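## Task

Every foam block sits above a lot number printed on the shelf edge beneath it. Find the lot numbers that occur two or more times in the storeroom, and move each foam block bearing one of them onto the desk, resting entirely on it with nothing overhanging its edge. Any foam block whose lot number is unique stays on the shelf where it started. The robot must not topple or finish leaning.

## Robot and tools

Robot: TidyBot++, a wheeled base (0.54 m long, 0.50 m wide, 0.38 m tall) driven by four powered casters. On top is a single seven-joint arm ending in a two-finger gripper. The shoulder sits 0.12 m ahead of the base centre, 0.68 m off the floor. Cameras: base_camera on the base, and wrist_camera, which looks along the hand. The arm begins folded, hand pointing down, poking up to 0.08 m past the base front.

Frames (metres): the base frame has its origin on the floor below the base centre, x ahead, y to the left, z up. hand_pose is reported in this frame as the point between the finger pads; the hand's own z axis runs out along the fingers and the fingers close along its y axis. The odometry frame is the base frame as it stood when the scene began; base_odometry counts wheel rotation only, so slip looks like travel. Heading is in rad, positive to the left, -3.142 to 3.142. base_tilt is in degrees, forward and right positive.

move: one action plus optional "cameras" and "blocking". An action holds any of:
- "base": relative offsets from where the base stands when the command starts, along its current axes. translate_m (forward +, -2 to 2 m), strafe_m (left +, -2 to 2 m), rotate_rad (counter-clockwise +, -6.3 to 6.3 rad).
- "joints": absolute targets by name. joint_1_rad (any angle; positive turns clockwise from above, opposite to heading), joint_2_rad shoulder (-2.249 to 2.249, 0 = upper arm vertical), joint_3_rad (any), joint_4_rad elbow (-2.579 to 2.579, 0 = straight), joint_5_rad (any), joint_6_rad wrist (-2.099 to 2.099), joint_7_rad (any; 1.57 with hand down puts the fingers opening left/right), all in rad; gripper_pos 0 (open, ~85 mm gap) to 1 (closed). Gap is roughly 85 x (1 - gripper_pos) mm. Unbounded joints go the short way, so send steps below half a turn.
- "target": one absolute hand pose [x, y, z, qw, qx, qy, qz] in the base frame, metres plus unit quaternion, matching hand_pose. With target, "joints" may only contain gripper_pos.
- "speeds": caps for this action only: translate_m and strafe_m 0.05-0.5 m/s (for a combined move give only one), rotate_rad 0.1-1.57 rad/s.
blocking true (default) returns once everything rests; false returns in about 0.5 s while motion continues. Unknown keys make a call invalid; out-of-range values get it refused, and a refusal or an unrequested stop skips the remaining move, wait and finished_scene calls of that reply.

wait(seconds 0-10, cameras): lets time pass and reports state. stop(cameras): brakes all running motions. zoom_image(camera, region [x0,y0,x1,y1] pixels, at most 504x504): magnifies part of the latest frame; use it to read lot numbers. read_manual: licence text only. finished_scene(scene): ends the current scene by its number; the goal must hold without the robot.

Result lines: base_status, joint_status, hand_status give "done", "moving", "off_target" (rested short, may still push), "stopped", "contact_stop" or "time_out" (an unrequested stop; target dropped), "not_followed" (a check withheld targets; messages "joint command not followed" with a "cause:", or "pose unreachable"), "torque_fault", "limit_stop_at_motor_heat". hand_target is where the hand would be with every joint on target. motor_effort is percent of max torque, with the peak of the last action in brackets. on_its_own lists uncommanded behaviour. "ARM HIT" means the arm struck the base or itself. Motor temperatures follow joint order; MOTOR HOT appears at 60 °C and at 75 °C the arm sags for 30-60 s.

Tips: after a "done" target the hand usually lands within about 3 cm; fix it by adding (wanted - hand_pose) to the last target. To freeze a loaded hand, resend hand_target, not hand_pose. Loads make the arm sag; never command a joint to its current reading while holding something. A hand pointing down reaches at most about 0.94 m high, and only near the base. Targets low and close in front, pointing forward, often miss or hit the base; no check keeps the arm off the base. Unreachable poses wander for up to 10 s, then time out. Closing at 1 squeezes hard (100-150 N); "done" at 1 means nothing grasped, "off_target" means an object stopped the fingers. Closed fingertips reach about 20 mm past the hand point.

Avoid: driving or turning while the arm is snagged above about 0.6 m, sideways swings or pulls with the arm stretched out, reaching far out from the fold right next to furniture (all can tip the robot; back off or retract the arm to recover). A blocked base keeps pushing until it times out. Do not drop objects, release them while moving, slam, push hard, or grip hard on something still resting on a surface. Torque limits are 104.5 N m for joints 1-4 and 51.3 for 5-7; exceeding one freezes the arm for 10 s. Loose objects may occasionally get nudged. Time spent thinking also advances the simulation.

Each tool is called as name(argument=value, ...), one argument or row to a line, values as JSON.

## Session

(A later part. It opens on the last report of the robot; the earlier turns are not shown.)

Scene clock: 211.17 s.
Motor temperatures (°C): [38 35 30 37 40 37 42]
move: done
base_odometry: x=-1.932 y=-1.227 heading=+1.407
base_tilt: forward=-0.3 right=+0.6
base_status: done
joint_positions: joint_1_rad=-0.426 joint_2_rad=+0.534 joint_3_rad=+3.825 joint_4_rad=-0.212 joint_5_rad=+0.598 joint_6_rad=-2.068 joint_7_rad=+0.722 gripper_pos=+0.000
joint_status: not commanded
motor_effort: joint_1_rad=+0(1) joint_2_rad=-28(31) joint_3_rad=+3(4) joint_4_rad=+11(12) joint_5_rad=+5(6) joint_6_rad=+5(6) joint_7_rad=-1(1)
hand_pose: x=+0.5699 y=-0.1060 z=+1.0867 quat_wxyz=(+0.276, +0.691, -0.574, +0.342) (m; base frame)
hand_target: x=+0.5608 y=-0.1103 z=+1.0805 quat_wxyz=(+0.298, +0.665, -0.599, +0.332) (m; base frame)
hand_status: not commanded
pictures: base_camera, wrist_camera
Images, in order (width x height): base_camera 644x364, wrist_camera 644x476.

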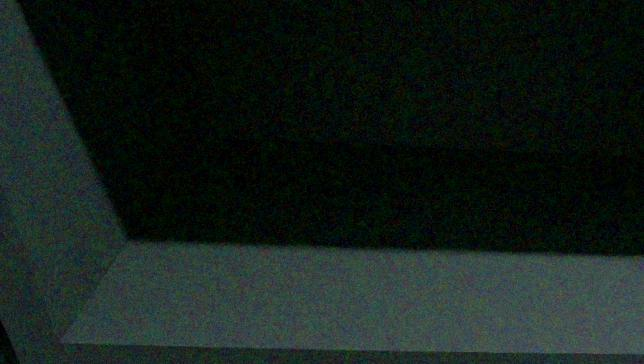

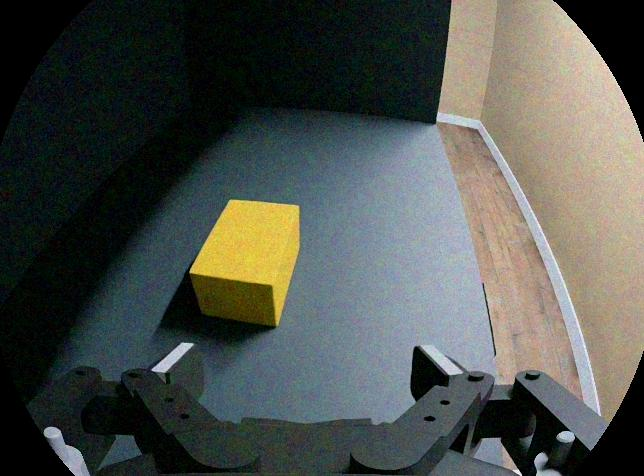

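move(
  base={"translate_m":0.055},
  speeds={"translate_m":0.1},
  cameras=["wrist_camera"],
)

move(
  target=[0.56, -0.11, 1.042, 0.323, 0.654, -0.612, 0.306],
)

Scene clock: 212.57 s.
Motor temperatures (°C): [38 35 30 37 40 37 42]
move: done
base_odometry: x=-1.923 y=-1.173 heading=+1.407
base_tilt: forward=-0.3 right=+0.6
base_status: done
joint_positions: joint_1_rad=-0.426 joint_2_rad=+0.536 joint_3_rad=+3.825 joint_4_rad=-0.212 joint_5_rad=+0.598 joint_6_rad=-2.068 joint_7_rad=+0.722 gripper_pos=+0.000
joint_status: not commanded
motor_effort: joint_1_rad=+0(2) joint_2_rad=-29(31) joint_3_rad=+3(4) joint_4_rad=+12(12) joint_5_rad=+5(6) joint_6_rad=+6(6) joint_7_rad=+0(1)
hand_pose: x=+0.5706 y=-0.1056 z=+1.0859 quat_wxyz=(+0.277, +0.692, -0.573, +0.341) (m; base frame)
hand_target: x=+0.5608 y=-0.1103 z=+1.0805 quat_wxyz=(+0.298, +0.665, -0.599, +0.332) (m; base frame)
hand_status: not commanded
pictures: wrist_camera
Images, in order (width x height): wrist_camera 644x476.

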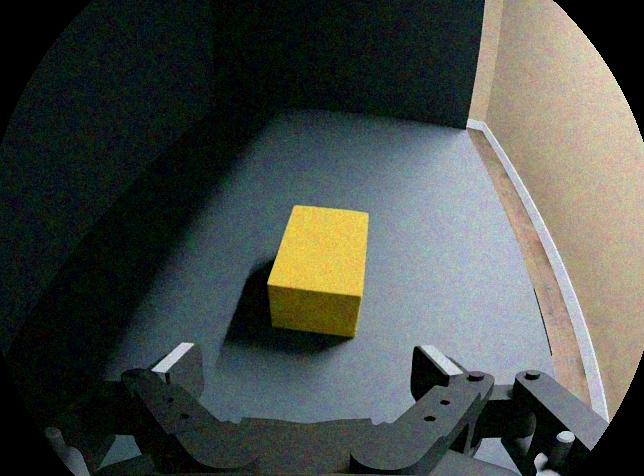

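Scene clock: 214.07 s.
Motor temperatures (°C): [38 36 30 37 40 37 42]
move: done
base_odometry: x=-1.923 y=-1.173 heading=+1.407
base_tilt: forward=-0.3 right=+0.6
base_status: not commanded
joint_positions: joint_1_rad=-0.482 joint_2_rad=+0.520 joint_3_rad=+3.814 joint_4_rad=-0.451 joint_5_rad=+0.632 joint_6_rad=-2.068 joint_7_rad=+0.574 gripper_pos=+0.000
joint_status: not commanded
motor_effort: joint_1_rad=+0(1) joint_2_rad=-29(31) joint_3_rad=+4(4) joint_4_rad=+13(14) joint_5_rad=+6(6) joint_6_rad=+3(5) joint_7_rad=+0(1)
hand_pose: x=+0.5571 y=-0.1060 z=+1.0335 quat_wxyz=(+0.313, +0.673, -0.608, +0.280) (m; base frame)
hand_target: x=+0.5600 y=-0.1100 z=+1.0420 quat_wxyz=(+0.323, +0.654, -0.612, +0.306) (m; base frame)
hand_status: done (0.010 m and 3.9 deg from the pose sent, 0.045 m and 9.1 deg at the start)
pictures: base_camera, wrist_camera
Images, in order (width x height): base_camera 644x364, wrist_camera 644x476.

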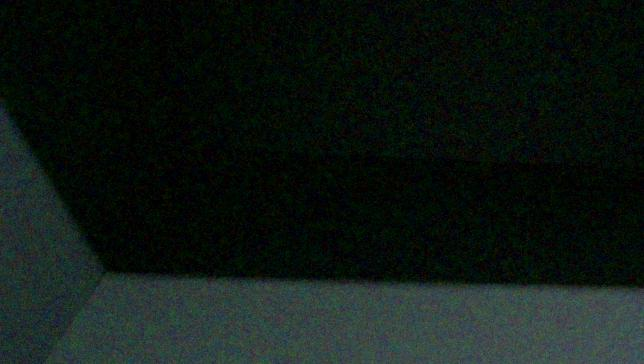

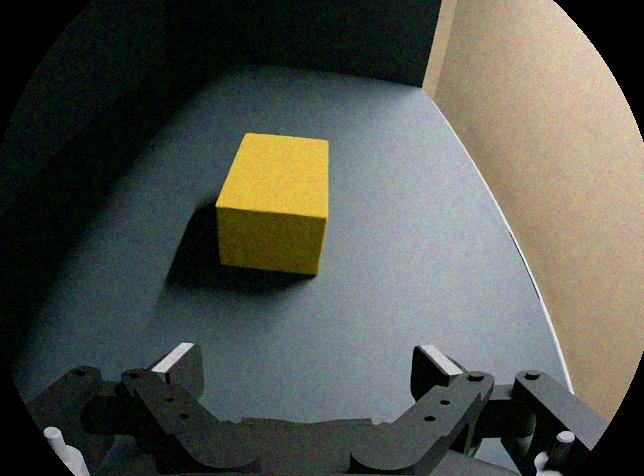

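move(
  target=[0.57, -0.11, 1.054, 0.323, 0.654, -0.612, 0.306],
  cameras=[],
)

move(
  base={"translate_m":0.022,"strafe_m":-0.05},
  speeds={"strafe_m":0.08},
)

Scene clock: 215.57 s.
Motor temperatures (°C): [38 36 30 37 40 37 42]
move: off_target
base_odometry: x=-1.923 y=-1.173 heading=+1.407
base_tilt: forward=-0.3 right=+0.6
base_status: not commanded
joint_positions: joint_1_rad=-0.414 joint_2_rad=+0.582 joint_3_rad=+3.816 joint_4_rad=-0.241 joint_5_rad=+0.632 joint_6_rad=-2.068 joint_7_rad=+0.617 gripper_pos=+0.000
joint_status: not commanded
motor_effort: joint_1_rad=-1(1) joint_2_rad=-31(31) joint_3_rad=+4(4) joint_4_rad=+12(13) joint_5_rad=+6(6) joint_6_rad=+5(5) joint_7_rad=+0(0)
hand_pose: x=+0.5810 y=-0.1099 z=+1.0661 quat_wxyz=(+0.295, +0.656, -0.607, +0.338) (m; base frame)
hand_target: x=+0.5800 y=-0.1139 z=+1.0596 quat_wxyz=(+0.320, +0.655, -0.603, +0.323) (m; base frame)
hand_status: off_target (0.016 m and 4.9 deg from the pose sent, 0.025 m and 3.9 deg at the start; a joint's target at an end of its range on 31 of 31 steps)
pictures: none
No camera images: "cameras" was empty.

Scene clock: 216.77 s.
Motor temperatures (°C): [38 36 30 37 40 37 42]
move: done
base_odometry: x=-1.870 y=-1.159 heading=+1.407
base_tilt: forward=-0.3 right=+0.6
base_status: done
joint_positions: joint_1_rad=-0.412 joint_2_rad=+0.560 joint_3_rad=+3.817 joint_4_rad=-0.238 joint_5_rad=+0.632 joint_6_rad=-2.068 joint_7_rad=+0.617 gripper_pos=+0.000
joint_status: not commanded
motor_effort: joint_1_rad=+1(6) joint_2_rad=-21(32) joint_3_rad=+4(5) joint_4_rad=+11(15) joint_5_rad=+6(7) joint_6_rad=+5(5) joint_7_rad=+0(1)
hand_pose: x=+0.5732 y=-0.1142 z=+1.0746 quat_wxyz=(+0.286, +0.653, -0.612, +0.342) (m; base frame)
hand_target: x=+0.5800 y=-0.1139 z=+1.0596 quat_wxyz=(+0.320, +0.655, -0.603, +0.323) (m; base frame)
hand_status: not commanded
pictures: base_camera, wrist_camera
Images, in order (width x height): base_camera 644x364, wrist_camera 644x476.

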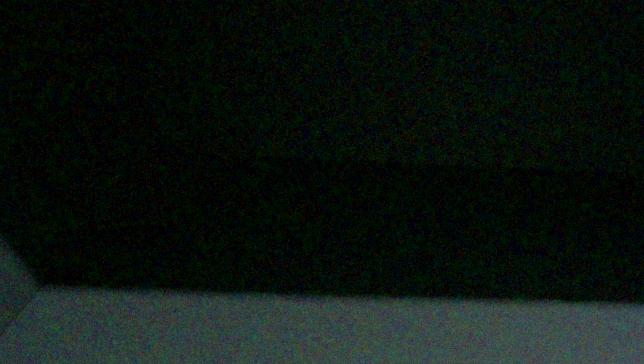

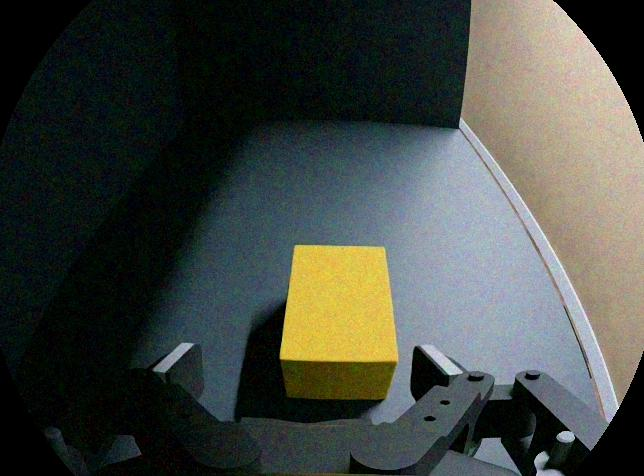

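move(
  base={"translate_m":-0.012},
  cameras=[],
)

move(
  target=[0.56, -0.11, 1.052, 0.323, 0.654, -0.612, 0.306],
)

Scene clock: 219.40 s.
Motor temperatures (°C): [38 36 30 37 40 37 42]
move: done
base_odometry: x=-1.872 y=-1.171 heading=+1.407
base_tilt: forward=-0.3 right=+0.6
base_status: done
joint_positions: joint_1_rad=-0.408 joint_2_rad=+0.581 joint_3_rad=+3.818 joint_4_rad=-0.237 joint_5_rad=+0.632 joint_6_rad=-2.068 joint_7_rad=+0.617 gripper_pos=+0.000
joint_status: not commanded
motor_effort: joint_1_rad=+0(1) joint_2_rad=-28(30) joint_3_rad=+4(4) joint_4_rad=+11(13) joint_5_rad=+6(6) joint_6_rad=+4(5) joint_7_rad=+0(0)
hand_pose: x=+0.5799 y=-0.1130 z=+1.0674 quat_wxyz=(+0.296, +0.653, -0.610, +0.339) (m; base frame)
hand_target: x=+0.5800 y=-0.1139 z=+1.0596 quat_wxyz=(+0.320, +0.655, -0.603, +0.323) (m; base frame)
hand_status: not commanded
pictures: none
No camera images: "cameras" was empty.

Scene clock: 220.60 s.
Motor temperatures (°C): [38 36 30 37 40 37 42]
move: done
base_odometry: x=-1.872 y=-1.171 heading=+1.407
base_tilt: forward=-0.3 right=+0.6
base_status: not commanded
joint_positions: joint_1_rad=-0.447 joint_2_rad=+0.551 joint_3_rad=+3.818 joint_4_rad=-0.347 joint_5_rad=+0.632 joint_6_rad=-2.068 joint_7_rad=+0.617 gripper_pos=+0.000
joint_status: not commanded
motor_effort: joint_1_rad=+0(1) joint_2_rad=-29(31) joint_3_rad=+4(4) joint_4_rad=+12(13) joint_5_rad=+6(6) joint_6_rad=+4(5) joint_7_rad=+0(1)
hand_pose: x=+0.5693 y=-0.1091 z=+1.0500 quat_wxyz=(+0.308, +0.670, -0.602, +0.306) (m; base frame)
hand_target: x=+0.5600 y=-0.1100 z=+1.0520 quat_wxyz=(+0.323, +0.654, -0.612, +0.306) (m; base frame)
hand_status: done (0.010 m and 2.7 deg from the pose sent, 0.025 m and 4.9 deg at the start)
pictures: base_camera, wrist_camera
Images, in order (width x height): base_camera 644x364, wrist_camera 644x476.

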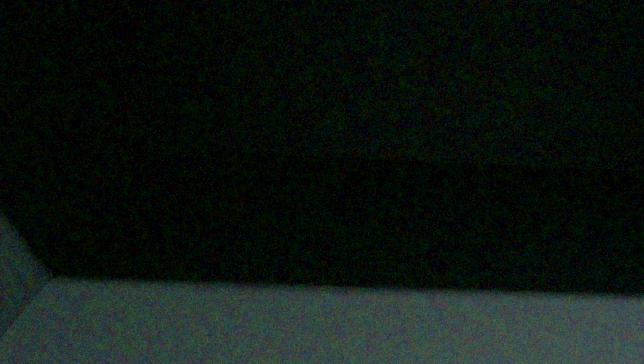

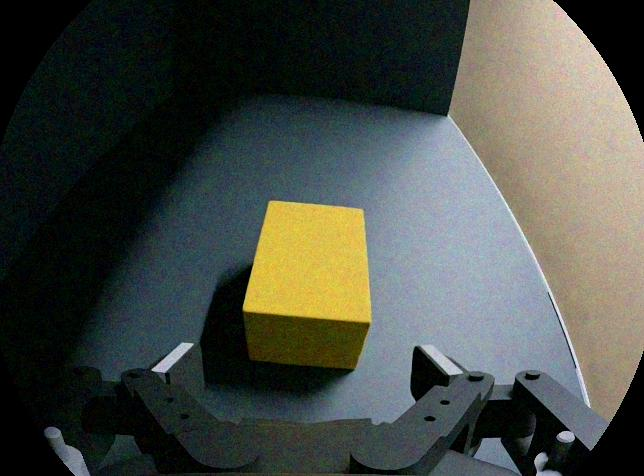

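move(
  base={"translate_m":0.004,"strafe_m":-0.06},
  speeds={"strafe_m":0.1},
  cameras=["wrist_camera"],
)

move(
  joints={"gripper_pos":0.68},
  cameras=["wrist_camera"],
)

move(
  target=[0.54, -0.11, 1.095, 0.298, 0.665, -0.599, 0.331],
  cameras=["wrist_camera"],
)

Scene clock: 222.03 s.
Motor temperatures (°C): [38 36 30 37 40 37 42]
move: done
base_odometry: x=-1.812 y=-1.177 heading=+1.407
base_tilt: forward=-0.3 right=+0.6
base_status: done
joint_positions: joint_1_rad=-0.457 joint_2_rad=+0.548 joint_3_rad=+3.818 joint_4_rad=-0.348 joint_5_rad=+0.632 joint_6_rad=-2.068 joint_7_rad=+0.617 gripper_pos=+0.000
joint_status: not commanded
motor_effort: joint_1_rad=-1(3) joint_2_rad=-29(34) joint_3_rad=+4(4) joint_4_rad=+12(13) joint_5_rad=+6(7) joint_6_rad=+4(4) joint_7_rad=+0(1)
hand_pose: x=+0.5691 y=-0.1053 z=+1.0510 quat_wxyz=(+0.305, +0.673, -0.600, +0.307) (m; base frame)
hand_target: x=+0.5600 y=-0.1100 z=+1.0520 quat_wxyz=(+0.323, +0.654, -0.612, +0.306) (m; base frame)
hand_status: not commanded
pictures: wrist_camera
Images, in order (width x height): wrist_camera 644x476.

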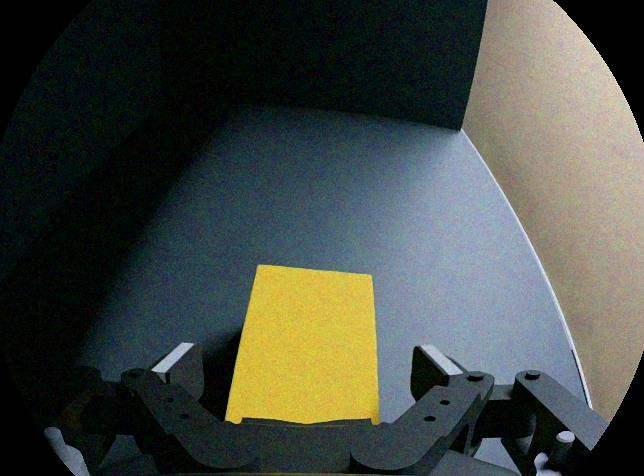

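Scene clock: 223.07 s.
Motor temperatures (°C): [38 36 30 37 40 37 42]
move: done
base_odometry: x=-1.812 y=-1.177 heading=+1.407
base_tilt: forward=-0.3 right=+0.6
base_status: not commanded
joint_positions: joint_1_rad=-0.471 joint_2_rad=+0.529 joint_3_rad=+3.818 joint_4_rad=-0.346 joint_5_rad=+0.650 joint_6_rad=-2.052 joint_7_rad=+0.617 gripper_pos=+0.679
joint_status: all done
motor_effort: joint_1_rad=+2(7) joint_2_rad=-26(30) joint_3_rad=+3(4) joint_4_rad=+9(13) joint_5_rad=+3(6) joint_6_rad=+1(10) joint_7_rad=-1(1)
hand_pose: x=+0.5662 y=-0.1062 z=+1.0634 quat_wxyz=(+0.299, +0.670, -0.598, +0.323) (m; base frame)
hand_target: x=+0.5600 y=-0.1100 z=+1.0520 quat_wxyz=(+0.323, +0.654, -0.612, +0.306) (m; base frame)
hand_status: not commanded
pictures: wrist_camera
Images, in order (width x height): wrist_camera 644x476.

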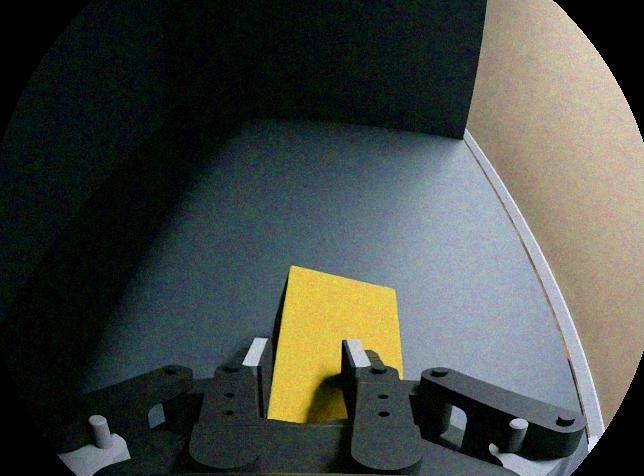

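Scene clock: 224.17 s.
Motor temperatures (°C): [38 36 30 37 40 37 42]
move: off_target
base_odometry: x=-1.812 y=-1.177 heading=+1.407
base_tilt: forward=-0.3 right=+0.6
base_status: not commanded
joint_positions: joint_1_rad=-0.454 joint_2_rad=+0.522 joint_3_rad=+3.819 joint_4_rad=-0.220 joint_5_rad=+0.650 joint_6_rad=-2.059 joint_7_rad=+0.683 gripper_pos=+0.680
joint_status: not commanded
motor_effort: joint_1_rad=-1(1) joint_2_rad=-28(30) joint_3_rad=+3(4) joint_4_rad=+11(13) joint_5_rad=+5(6) joint_6_rad=+5(5) joint_7_rad=+0(1)
hand_pose: x=+0.5635 y=-0.1037 z=+1.0980 quat_wxyz=(+0.275, +0.673, -0.585, +0.360) (m; base frame)
hand_target: x=+0.5484 y=-0.1133 z=+1.1008 quat_wxyz=(+0.296, +0.665, -0.591, +0.346) (m; base frame)
hand_status: off_target (0.024 m and 4.6 deg from the pose sent, 0.041 m and 1.1 deg at the start; a joint's target at an end of its range on 25 of 25 steps)
pictures: wrist_camera
Images, in order (width x height): wrist_camera 644x476.

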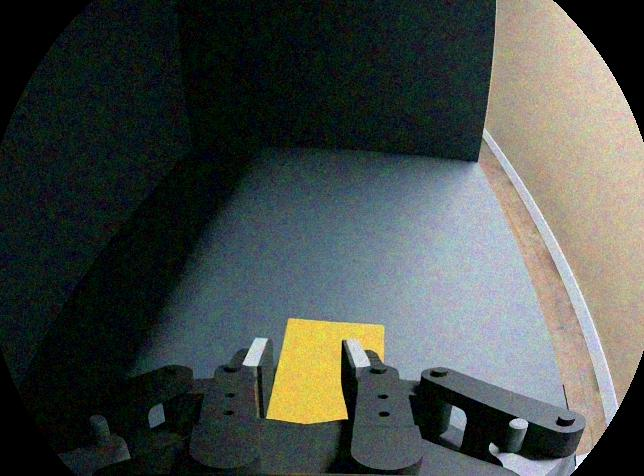

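move(
  joints={"gripper_pos":0},
)

Scene clock: 225.23 s.
Motor temperatures (°C): [38 36 30 37 40 37 42]
move: done
base_odometry: x=-1.812 y=-1.177 heading=+1.407
base_tilt: forward=-0.3 right=+0.6
base_status: not commanded
joint_positions: joint_1_rad=-0.454 joint_2_rad=+0.522 joint_3_rad=+3.819 joint_4_rad=-0.220 joint_5_rad=+0.650 joint_6_rad=-2.059 joint_7_rad=+0.683 gripper_pos=+0.000
joint_status: all done
motor_effort: joint_1_rad=-1(1) joint_2_rad=-28(29) joint_3_rad=+3(3) joint_4_rad=+12(12) joint_5_rad=+6(6) joint_6_rad=+5(6) joint_7_rad=+0(0)
hand_pose: x=+0.5635 y=-0.1037 z=+1.0980 quat_wxyz=(+0.275, +0.673, -0.585, +0.360) (m; base frame)
hand_target: x=+0.5484 y=-0.1133 z=+1.1008 quat_wxyz=(+0.296, +0.665, -0.591, +0.346) (m; base frame)
hand_status: not commanded
pictures: base_camera, wrist_camera
Images, in order (width x height): base_camera 644x364, wrist_camera 644x476.

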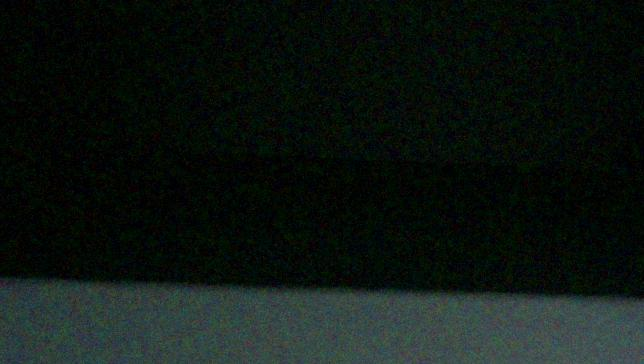

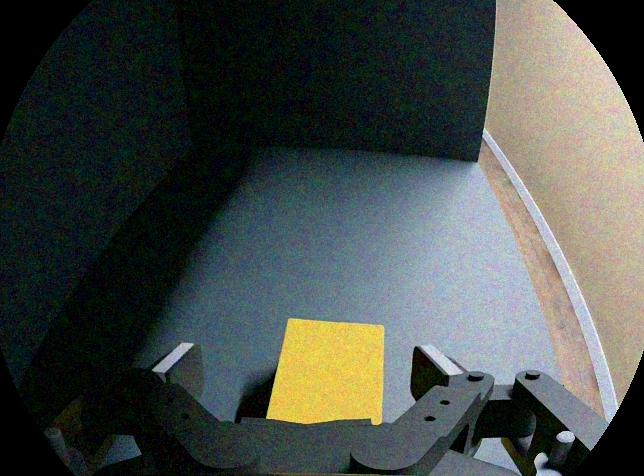

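move(
  target=[0.552, -0.112, 1.04, 0.316, 0.660, -0.607, 0.312],
  cameras=["wrist_camera"],
)

Scene clock: 226.90 s.
Motor temperatures (°C): [38 36 30 37 40 37 42]
move: done
base_odometry: x=-1.812 y=-1.177 heading=+1.407
base_tilt: forward=-0.3 right=+0.6
base_status: not commanded
joint_positions: joint_1_rad=-0.522 joint_2_rad=+0.458 joint_3_rad=+3.770 joint_4_rad=-0.566 joint_5_rad=+0.675 joint_6_rad=-2.038 joint_7_rad=+0.519 gripper_pos=+0.000
joint_status: not commanded
motor_effort: joint_1_rad=+0(1) joint_2_rad=-27(28) joint_3_rad=+4(4) joint_4_rad=+13(14) joint_5_rad=+6(7) joint_6_rad=+2(5) joint_7_rad=+0(1)
hand_pose: x=+0.5445 y=-0.1065 z=+1.0293 quat_wxyz=(+0.309, +0.677, -0.608, +0.278) (m; base frame)
hand_target: x=+0.5520 y=-0.1120 z=+1.0400 quat_wxyz=(+0.316, +0.660, -0.607, +0.312) (m; base frame)
hand_status: done (0.014 m and 4.5 deg from the pose sent, 0.060 m and 7.8 deg at the start)
pictures: wrist_camera
Images, in order (width x height): wrist_camera 644x476.

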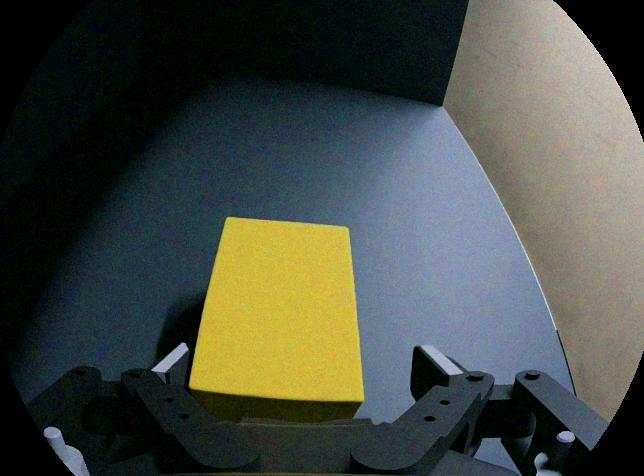

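move(
  base={"translate_m":0.014,"strafe_m":-0.02},
  speeds={"strafe_m":0.08},
  cameras=["wrist_camera"],
)

move(
  joints={"gripper_pos":0.66},
  cameras=["wrist_camera"],
)

Scene clock: 227.90 s.
Motor temperatures (°C): [38 36 30 37 40 37 42]
move: done
base_odometry: x=-1.790 y=-1.166 heading=+1.407
base_tilt: forward=-0.3 right=+0.6
base_status: done
joint_positions: joint_1_rad=-0.531 joint_2_rad=+0.456 joint_3_rad=+3.769 joint_4_rad=-0.568 joint_5_rad=+0.677 joint_6_rad=-2.036 joint_7_rad=+0.517 gripper_pos=+0.000
joint_status: not commanded
motor_effort: joint_1_rad=-1(3) joint_2_rad=-27(28) joint_3_rad=+4(4) joint_4_rad=+14(15) joint_5_rad=+6(7) joint_6_rad=+3(4) joint_7_rad=+0(1)
hand_pose: x=+0.5451 y=-0.1033 z=+1.0299 quat_wxyz=(+0.307, +0.679, -0.605, +0.280) (m; base frame)
hand_target: x=+0.5520 y=-0.1120 z=+1.0400 quat_wxyz=(+0.316, +0.660, -0.607, +0.312) (m; base frame)
hand_status: not commanded
pictures: wrist_camera
Images, in order (width x height): wrist_camera 644x476.

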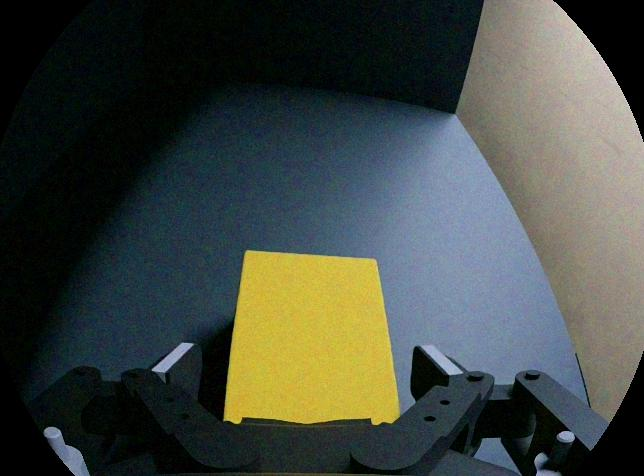

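Scene clock: 228.80 s.
Motor temperatures (°C): [38 36 30 37 40 37 42]
move: off_target
base_odometry: x=-1.790 y=-1.166 heading=+1.407
base_tilt: forward=-0.3 right=+0.6
base_status: not commanded
joint_positions: joint_1_rad=-0.532 joint_2_rad=+0.453 joint_3_rad=+3.769 joint_4_rad=-0.571 joint_5_rad=+0.681 joint_6_rad=-2.034 joint_7_rad=+0.517 gripper_pos=+0.396
joint_status: gripper_pos off_target (ended at +0.396, target +0.660)
motor_effort: joint_1_rad=-1(2) joint_2_rad=-27(27) joint_3_rad=+4(4) joint_4_rad=+13(14) joint_5_rad=+6(7) joint_6_rad=+2(3) joint_7_rad=+0(0)
hand_pose: x=+0.5443 y=-0.1043 z=+1.0311 quat_wxyz=(+0.307, +0.679, -0.605, +0.281) (m; base frame)
hand_target: x=+0.5520 y=-0.1120 z=+1.0400 quat_wxyz=(+0.316, +0.660, -0.607, +0.312) (m; base frame)
hand_status: not commanded
pictures: wrist_camera
Images, in order (width x height): wrist_camera 644x476.

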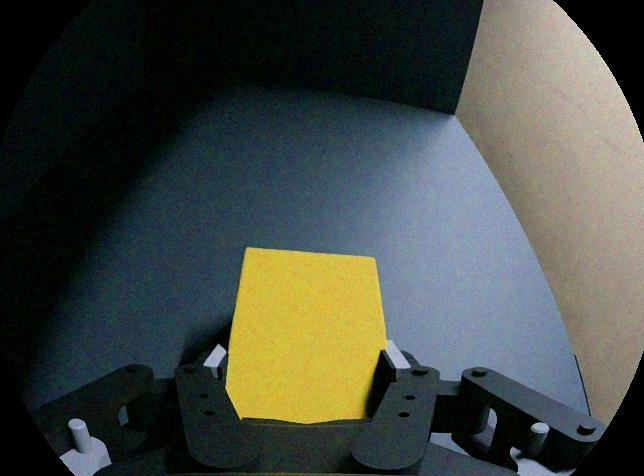

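move(
  target=[0.54, -0.11, 1.09, 0.298, 0.665, -0.599, 0.331],
  cameras=["wrist_camera"],
)

move(
  base={"translate_m":-0.2},
  cameras=["wrist_camera"],
)

Scene clock: 230.87 s.
Motor temperatures (°C): [38 36 30 37 40 37 42]
move: done
base_odometry: x=-1.790 y=-1.166 heading=+1.407
base_tilt: forward=-0.3 right=+0.6
base_status: not commanded
joint_positions: joint_1_rad=-0.496 joint_2_rad=+0.467 joint_3_rad=+3.802 joint_4_rad=-0.318 joint_5_rad=+0.681 joint_6_rad=-2.044 joint_7_rad=+0.630 gripper_pos=+0.396
joint_status: not commanded
motor_effort: joint_1_rad=+0(1) joint_2_rad=-26(28) joint_3_rad=+4(4) joint_4_rad=+12(15) joint_5_rad=+6(7) joint_6_rad=+5(5) joint_7_rad=+0(1)
hand_pose: x=+0.5484 y=-0.1062 z=+1.0961 quat_wxyz=(+0.268, +0.670, -0.596, +0.353) (m; base frame)
hand_target: x=+0.5400 y=-0.1100 z=+1.0900 quat_wxyz=(+0.298, +0.665, -0.599, +0.331) (m; base frame)
hand_status: done (0.011 m and 4.3 deg from the pose sent, 0.059 m and 6.0 deg at the start)
pictures: wrist_camera
Images, in order (width x height): wrist_camera 644x476.

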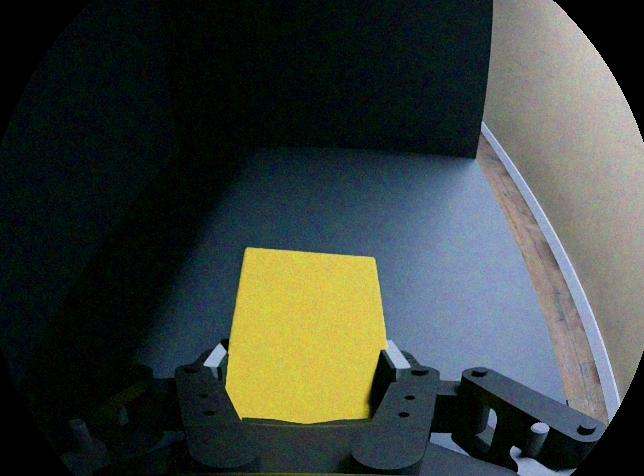

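Scene clock: 232.50 s.
Motor temperatures (°C): [38 36 30 37 40 37 42]
move: done
base_odometry: x=-1.822 y=-1.364 heading=+1.407
base_tilt: forward=-0.3 right=+0.6
base_status: done
joint_positions: joint_1_rad=-0.492 joint_2_rad=+0.476 joint_3_rad=+3.802 joint_4_rad=-0.315 joint_5_rad=+0.681 joint_6_rad=-2.047 joint_7_rad=+0.630 gripper_pos=+0.396
joint_status: not commanded
motor_effort: joint_1_rad=+0(2) joint_2_rad=-26(30) joint_3_rad=+3(4) joint_4_rad=+11(14) joint_5_rad=+6(6) joint_6_rad=+5(5) joint_7_rad=-1(1)
hand_pose: x=+0.5506 y=-0.1058 z=+1.0936 quat_wxyz=(+0.272, +0.669, -0.596, +0.351) (m; base frame)
hand_target: x=+0.5400 y=-0.1100 z=+1.0900 quat_wxyz=(+0.298, +0.665, -0.599, +0.331) (m; base frame)
hand_status: not commanded
pictures: wrist_camera
Images, in order (width x height): wrist_camera 644x476.

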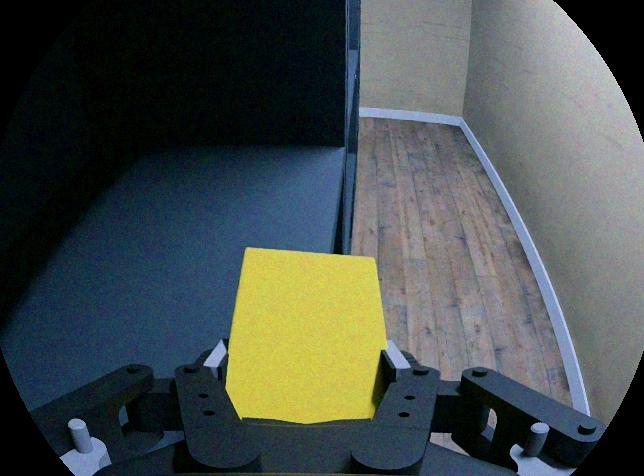

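move(
  joints={"joint_1_rad":0,"joint_2_rad":-0.5,"joint_3_rad":3.14,"joint_4_rad":-1.5,"joint_5_rad":0,"joint_6_rad":-1.1,"joint_7_rad":1.57},
)

move(
  base={"rotate_rad":-1.54},
  speeds={"rotate_rad":0.7},
)

Scene clock: 235.47 s.
Motor temperatures (°C): [38 36 30 37 40 37 42]
move: done
base_odometry: x=-1.822 y=-1.364 heading=+1.407
base_tilt: forward=-0.4 right=+0.6
base_status: not commanded
joint_positions: joint_1_rad=-0.020 joint_2_rad=-0.487 joint_3_rad=+3.155 joint_4_rad=-1.470 joint_5_rad=+0.071 joint_6_rad=-1.158 joint_7_rad=+1.525 gripper_pos=+0.396
joint_status: all done
motor_effort: joint_1_rad=+0(2) joint_2_rad=-1(29) joint_3_rad=+0(4) joint_4_rad=+19(21) joint_5_rad=+1(7) joint_6_rad=+8(8) joint_7_rad=+0(1)
hand_pose: x=+0.4457 y=-0.0187 z=+1.0604 quat_wxyz=(+0.020, +0.877, -0.021, +0.480) (m; base frame)
hand_target: x=+0.4505 y=+0.0021 z=+1.0638 quat_wxyz=(+0.000, +0.867, +0.000, +0.498) (m; base frame)
hand_status: not commanded
pictures: base_camera, wrist_camera
Images, in order (width x height): base_camera 644x364, wrist_camera 644x476.

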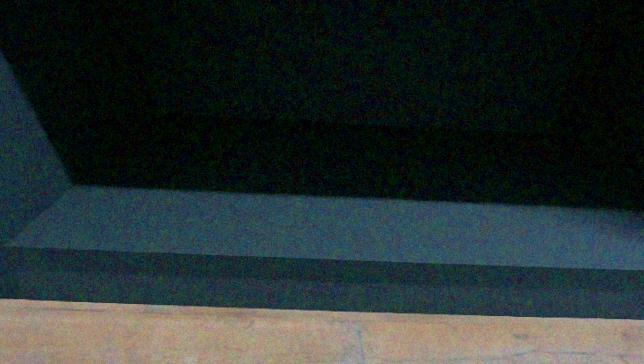

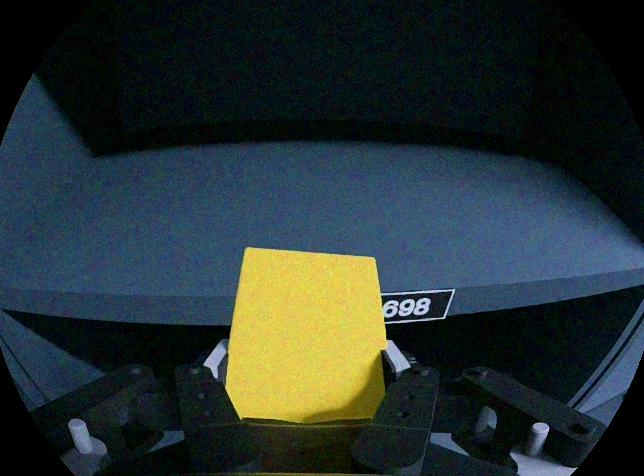

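Scene clock: 238.40 s.
Motor temperatures (°C): [38 36 30 37 40 37 42]
move: done
base_odometry: x=-1.822 y=-1.364 heading=-0.132
base_tilt: forward=-0.4 right=+0.6
base_status: done
joint_positions: joint_1_rad=-0.016 joint_2_rad=-0.487 joint_3_rad=+3.151 joint_4_rad=-1.471 joint_5_rad=+0.066 joint_6_rad=-1.155 joint_7_rad=+1.527 gripper_pos=+0.396
joint_status: not commanded
motor_effort: joint_1_rad=+0(1) joint_2_rad=-2(3) joint_3_rad=+0(2) joint_4_rad=+19(20) joint_5_rad=+1(2) joint_6_rad=+8(8) joint_7_rad=+0(1)
hand_pose: x=+0.4461 y=-0.0165 z=+1.0608 quat_wxyz=(+0.019, +0.876, -0.020, +0.481) (m; base frame)
hand_target: x=+0.4505 y=+0.0021 z=+1.0638 quat_wxyz=(+0.000, +0.867, +0.000, +0.498) (m; base frame)
hand_status: not commanded
pictures: base_camera, wrist_camera
Images, in order (width x height): base_camera 644x364, wrist_camera 644x476.

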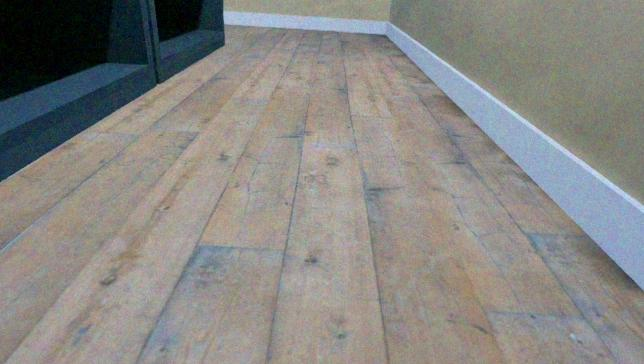

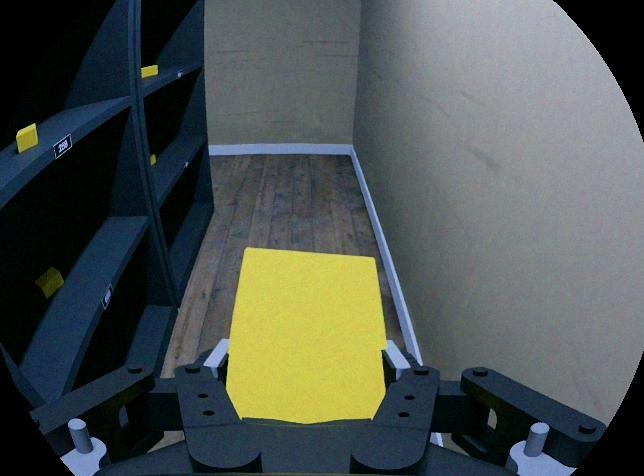

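zoom_image(
  camera="wrist_camera",
  region=[85, 275, 135, 315],
)

move(
  base={"strafe_m":0.1,"rotate_rad":-0.05},
  cameras=[],
)

move(
  base={"translate_m":0.5},
)

zoom_image(
  camera="wrist_camera",
  region=[0, 100, 300, 400],
)

Scaled by 10.080.

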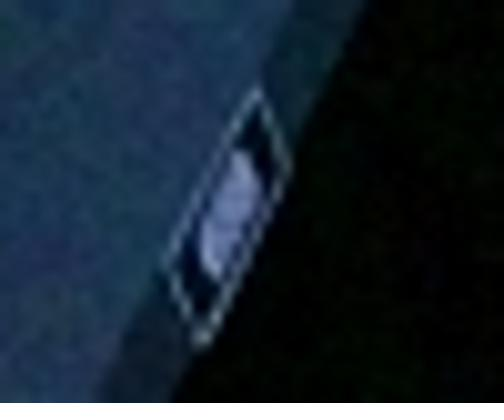

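Scene clock: 240.00 s.
Motor temperatures (°C): [38 36 30 37 40 37 42]
move: done
base_odometry: x=-1.809 y=-1.264 heading=-0.183
base_tilt: forward=-0.4 right=+0.6
base_status: done
joint_positions: joint_1_rad=-0.014 joint_2_rad=-0.487 joint_3_rad=+3.143 joint_4_rad=-1.471 joint_5_rad=+0.060 joint_6_rad=-1.155 joint_7_rad=+1.527 gripper_pos=+0.396
joint_status: not commanded
motor_effort: joint_1_rad=+0(1) joint_2_rad=-2(3) joint_3_rad=+0(2) joint_4_rad=+19(20) joint_5_rad=+1(2) joint_6_rad=+7(8) joint_7_rad=+0(0)
hand_pose: x=+0.4461 y=-0.0119 z=+1.0607 quat_wxyz=(+0.016, +0.876, -0.016, +0.481) (m; base frame)
hand_target: x=+0.4505 y=+0.0021 z=+1.0638 quat_wxyz=(+0.000, +0.867, +0.000, +0.498) (m; base frame)
hand_status: not commanded
pictures: none
No camera images: "cameras" was empty.

Scene clock: 242.37 s.
Motor temperatures (°C): [38 36 30 37 40 37 42]
move: done
base_odometry: x=-1.318 y=-1.355 heading=-0.183
base_tilt: forward=-0.3 right=+0.6
base_status: done
joint_positions: joint_1_rad=-0.014 joint_2_rad=-0.492 joint_3_rad=+3.143 joint_4_rad=-1.473 joint_5_rad=+0.060 joint_6_rad=-1.152 joint_7_rad=+1.527 gripper_pos=+0.396
joint_status: not commanded
motor_effort: joint_1_rad=+0(1) joint_2_rad=-1(5) joint_3_rad=+1(1) joint_4_rad=+19(20) joint_5_rad=+1(1) joint_6_rad=+8(8) joint_7_rad=+0(1)
hand_pose: x=+0.4449 y=-0.0118 z=+1.0616 quat_wxyz=(+0.016, +0.875, -0.016, +0.483) (m; base frame)
hand_target: x=+0.4505 y=+0.0021 z=+1.0638 quat_wxyz=(+0.000, +0.867, +0.000, +0.498) (m; base frame)
hand_status: not commanded
pictures: base_camera, wrist_camera
Images, in order (width x height): base_camera 644x364, wrist_camera 644x476.

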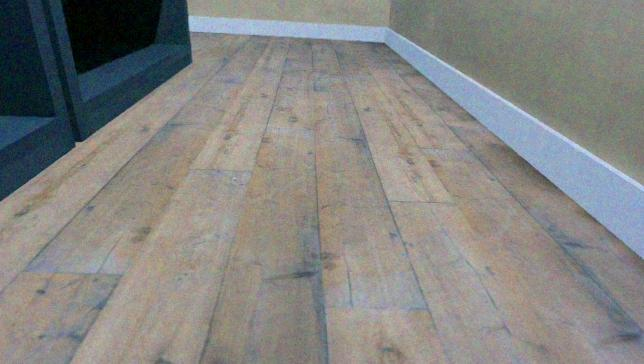

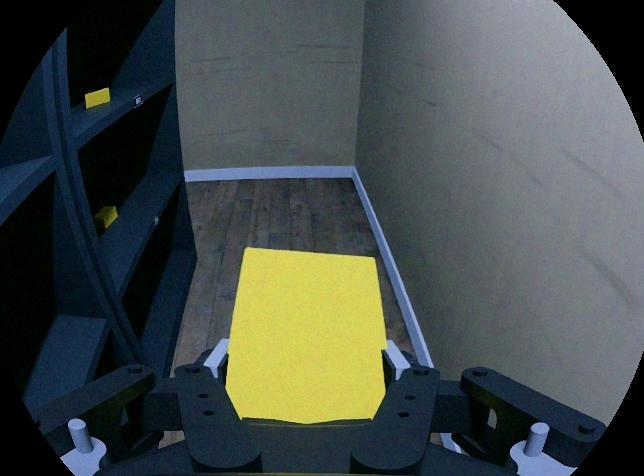

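Scaled by 1.680.

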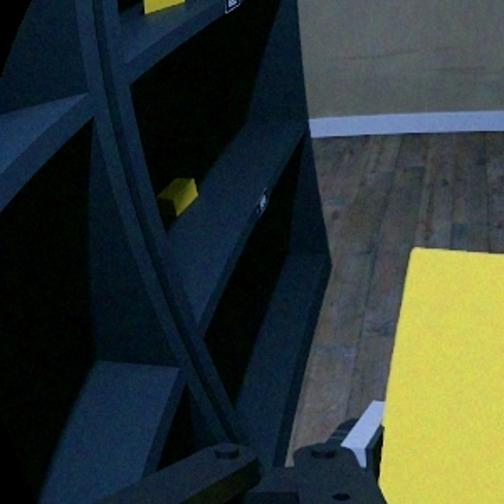

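move(
  joints={"joint_1_rad":-1.3},
)

move(
  base={"translate_m":0.7},
)

Scene clock: 245.07 s.
Motor temperatures (°C): [38 36 30 37 40 37 42]
move: done
base_odometry: x=-1.318 y=-1.355 heading=-0.183
base_tilt: forward=-0.3 right=+0.6
base_status: not commanded
joint_positions: joint_1_rad=-1.281 joint_2_rad=-0.492 joint_3_rad=+3.143 joint_4_rad=-1.473 joint_5_rad=+0.060 joint_6_rad=-1.152 joint_7_rad=+1.527 gripper_pos=+0.396
joint_status: all done
motor_effort: joint_1_rad=+0(2) joint_2_rad=-2(2) joint_3_rad=+1(1) joint_4_rad=+19(20) joint_5_rad=+1(2) joint_6_rad=+8(8) joint_7_rad=+0(1)
hand_pose: x=+0.2277 y=+0.3075 z=+1.0616 quat_wxyz=(-0.273, +0.715, +0.505, +0.399) (m; base frame)
hand_target: x=+0.2057 y=+0.3200 z=+1.0638 quat_wxyz=(-0.301, +0.690, +0.525, +0.396) (m; base frame)
hand_status: not commanded
pictures: base_camera, wrist_camera
Images, in order (width x height): base_camera 644x364, wrist_camera 644x476.

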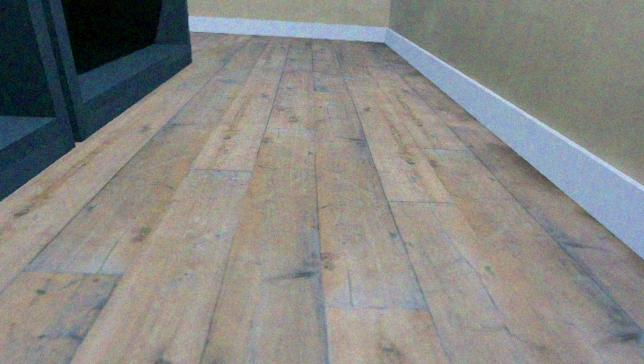

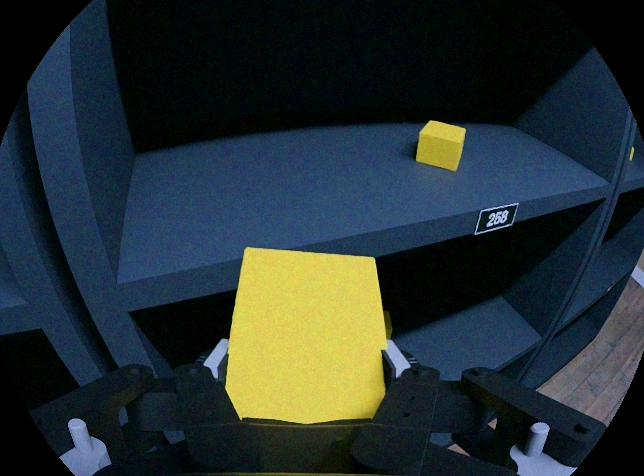

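Scene clock: 247.83 s.
Motor temperatures (°C): [38 36 30 37 40 37 42]
move: done
base_odometry: x=-0.629 y=-1.482 heading=-0.182
base_tilt: forward=-0.3 right=+0.6
base_status: done
joint_positions: joint_1_rad=-1.282 joint_2_rad=-0.492 joint_3_rad=+3.143 joint_4_rad=-1.473 joint_5_rad=+0.060 joint_6_rad=-1.152 joint_7_rad=+1.527 gripper_pos=+0.396
joint_status: not commanded
motor_effort: joint_1_rad=+0(1) joint_2_rad=-2(3) joint_3_rad=+1(2) joint_4_rad=+19(20) joint_5_rad=+1(2) joint_6_rad=+8(8) joint_7_rad=+0(0)
hand_pose: x=+0.2273 y=+0.3075 z=+1.0617 quat_wxyz=(-0.273, +0.715, +0.505, +0.399) (m; base frame)
hand_target: x=+0.2057 y=+0.3200 z=+1.0638 quat_wxyz=(-0.301, +0.690, +0.525, +0.396) (m; base frame)
hand_status: not commanded
pictures: base_camera, wrist_camera
Images, in order (width x height): base_camera 644x364, wrist_camera 644x476.

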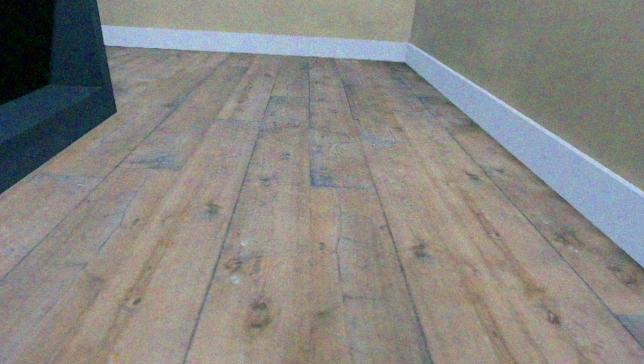

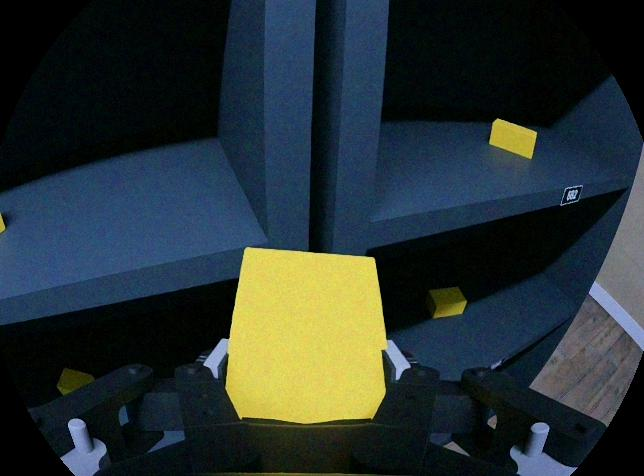

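move(
  joints={"joint_1_rad":-2.35,"joint_6_rad":-1.75},
)

zoom_image(
  camera="wrist_camera",
  region=[350, 100, 644, 400],
)

move(
  joints={"joint_1_rad":-1.0},
)

zoom_image(
  camera="wrist_camera",
  region=[350, 100, 644, 400],
)

Scene clock: 250.47 s.
Motor temperatures (°C): [38 36 30 37 40 37 42]
move: done
base_odometry: x=-0.629 y=-1.482 heading=-0.182
base_tilt: forward=-0.3 right=+0.6
base_status: not commanded
joint_positions: joint_1_rad=-2.331 joint_2_rad=-0.492 joint_3_rad=+3.143 joint_4_rad=-1.473 joint_5_rad=+0.060 joint_6_rad=-1.696 joint_7_rad=+1.527 gripper_pos=+0.396
joint_status: all done
motor_effort: joint_1_rad=+0(2) joint_2_rad=+1(2) joint_3_rad=+0(1) joint_4_rad=+17(20) joint_5_rad=+1(2) joint_6_rad=+5(8) joint_7_rad=+0(1)
hand_pose: x=-0.0073 y=+0.1581 z=+0.9494 quat_wxyz=(-0.203, +0.413, +0.881, +0.112) (m; base frame)
hand_target: x=-0.0099 y=+0.1280 z=+0.9332 quat_wxyz=(-0.179, +0.378, +0.905, +0.075) (m; base frame)
hand_status: not commanded
pictures: base_camera, wrist_camera
Images, in order (width x height): base_camera 644x364, wrist_camera 644x476.

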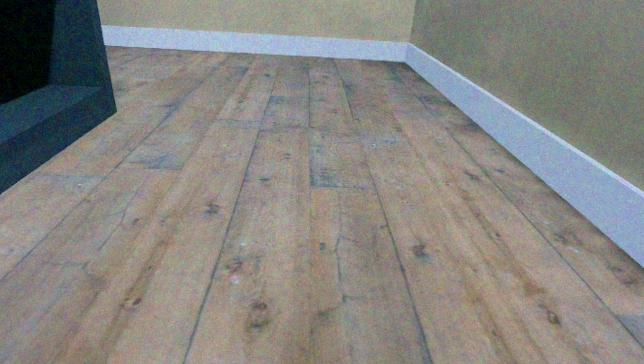

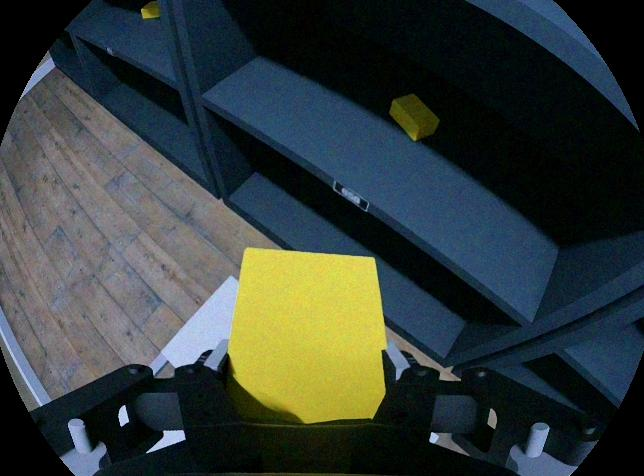

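Scaled by 1.680.

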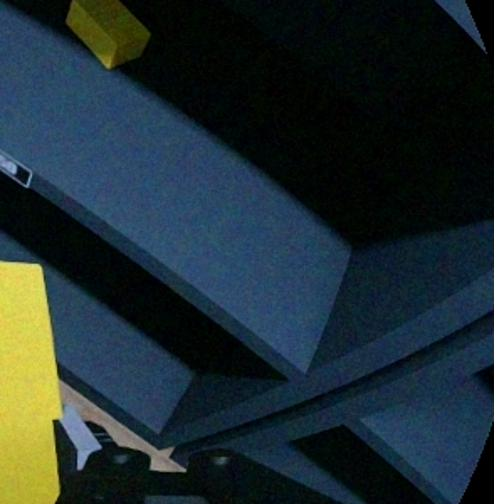

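Scene clock: 253.07 s.
Motor temperatures (°C): [38 36 30 37 40 37 42]
move: done
base_odometry: x=-0.629 y=-1.482 heading=-0.182
base_tilt: forward=-0.3 right=+0.6
base_status: not commanded
joint_positions: joint_1_rad=-1.019 joint_2_rad=-0.492 joint_3_rad=+3.143 joint_4_rad=-1.473 joint_5_rad=+0.060 joint_6_rad=-1.700 joint_7_rad=+1.527 gripper_pos=+0.396
joint_status: all done
motor_effort: joint_1_rad=-1(2) joint_2_rad=+1(2) joint_3_rad=+0(1) joint_4_rad=+17(18) joint_5_rad=+1(1) joint_6_rad=+4(5) joint_7_rad=+0(0)
hand_pose: x=+0.2389 y=+0.1617 z=+0.9489 quat_wxyz=(-0.091, +0.865, +0.446, +0.211) (m; base frame)
hand_target: x=+0.2156 y=+0.1538 z=+0.9332 quat_wxyz=(-0.093, +0.861, +0.471, +0.171) (m; base frame)
hand_status: not commanded
pictures: base_camera, wrist_camera
Images, in order (width x height): base_camera 644x364, wrist_camera 644x476.

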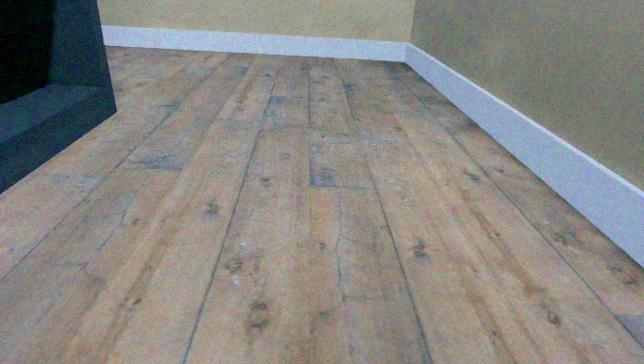

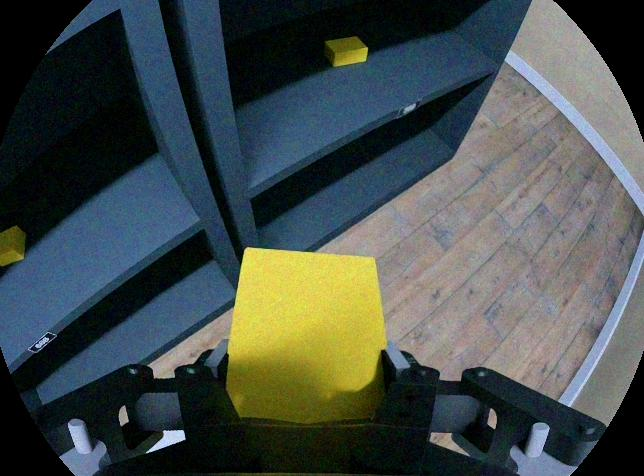

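Scaled by 1.680.

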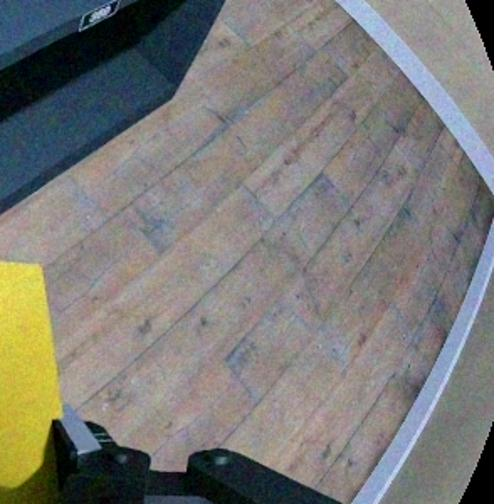

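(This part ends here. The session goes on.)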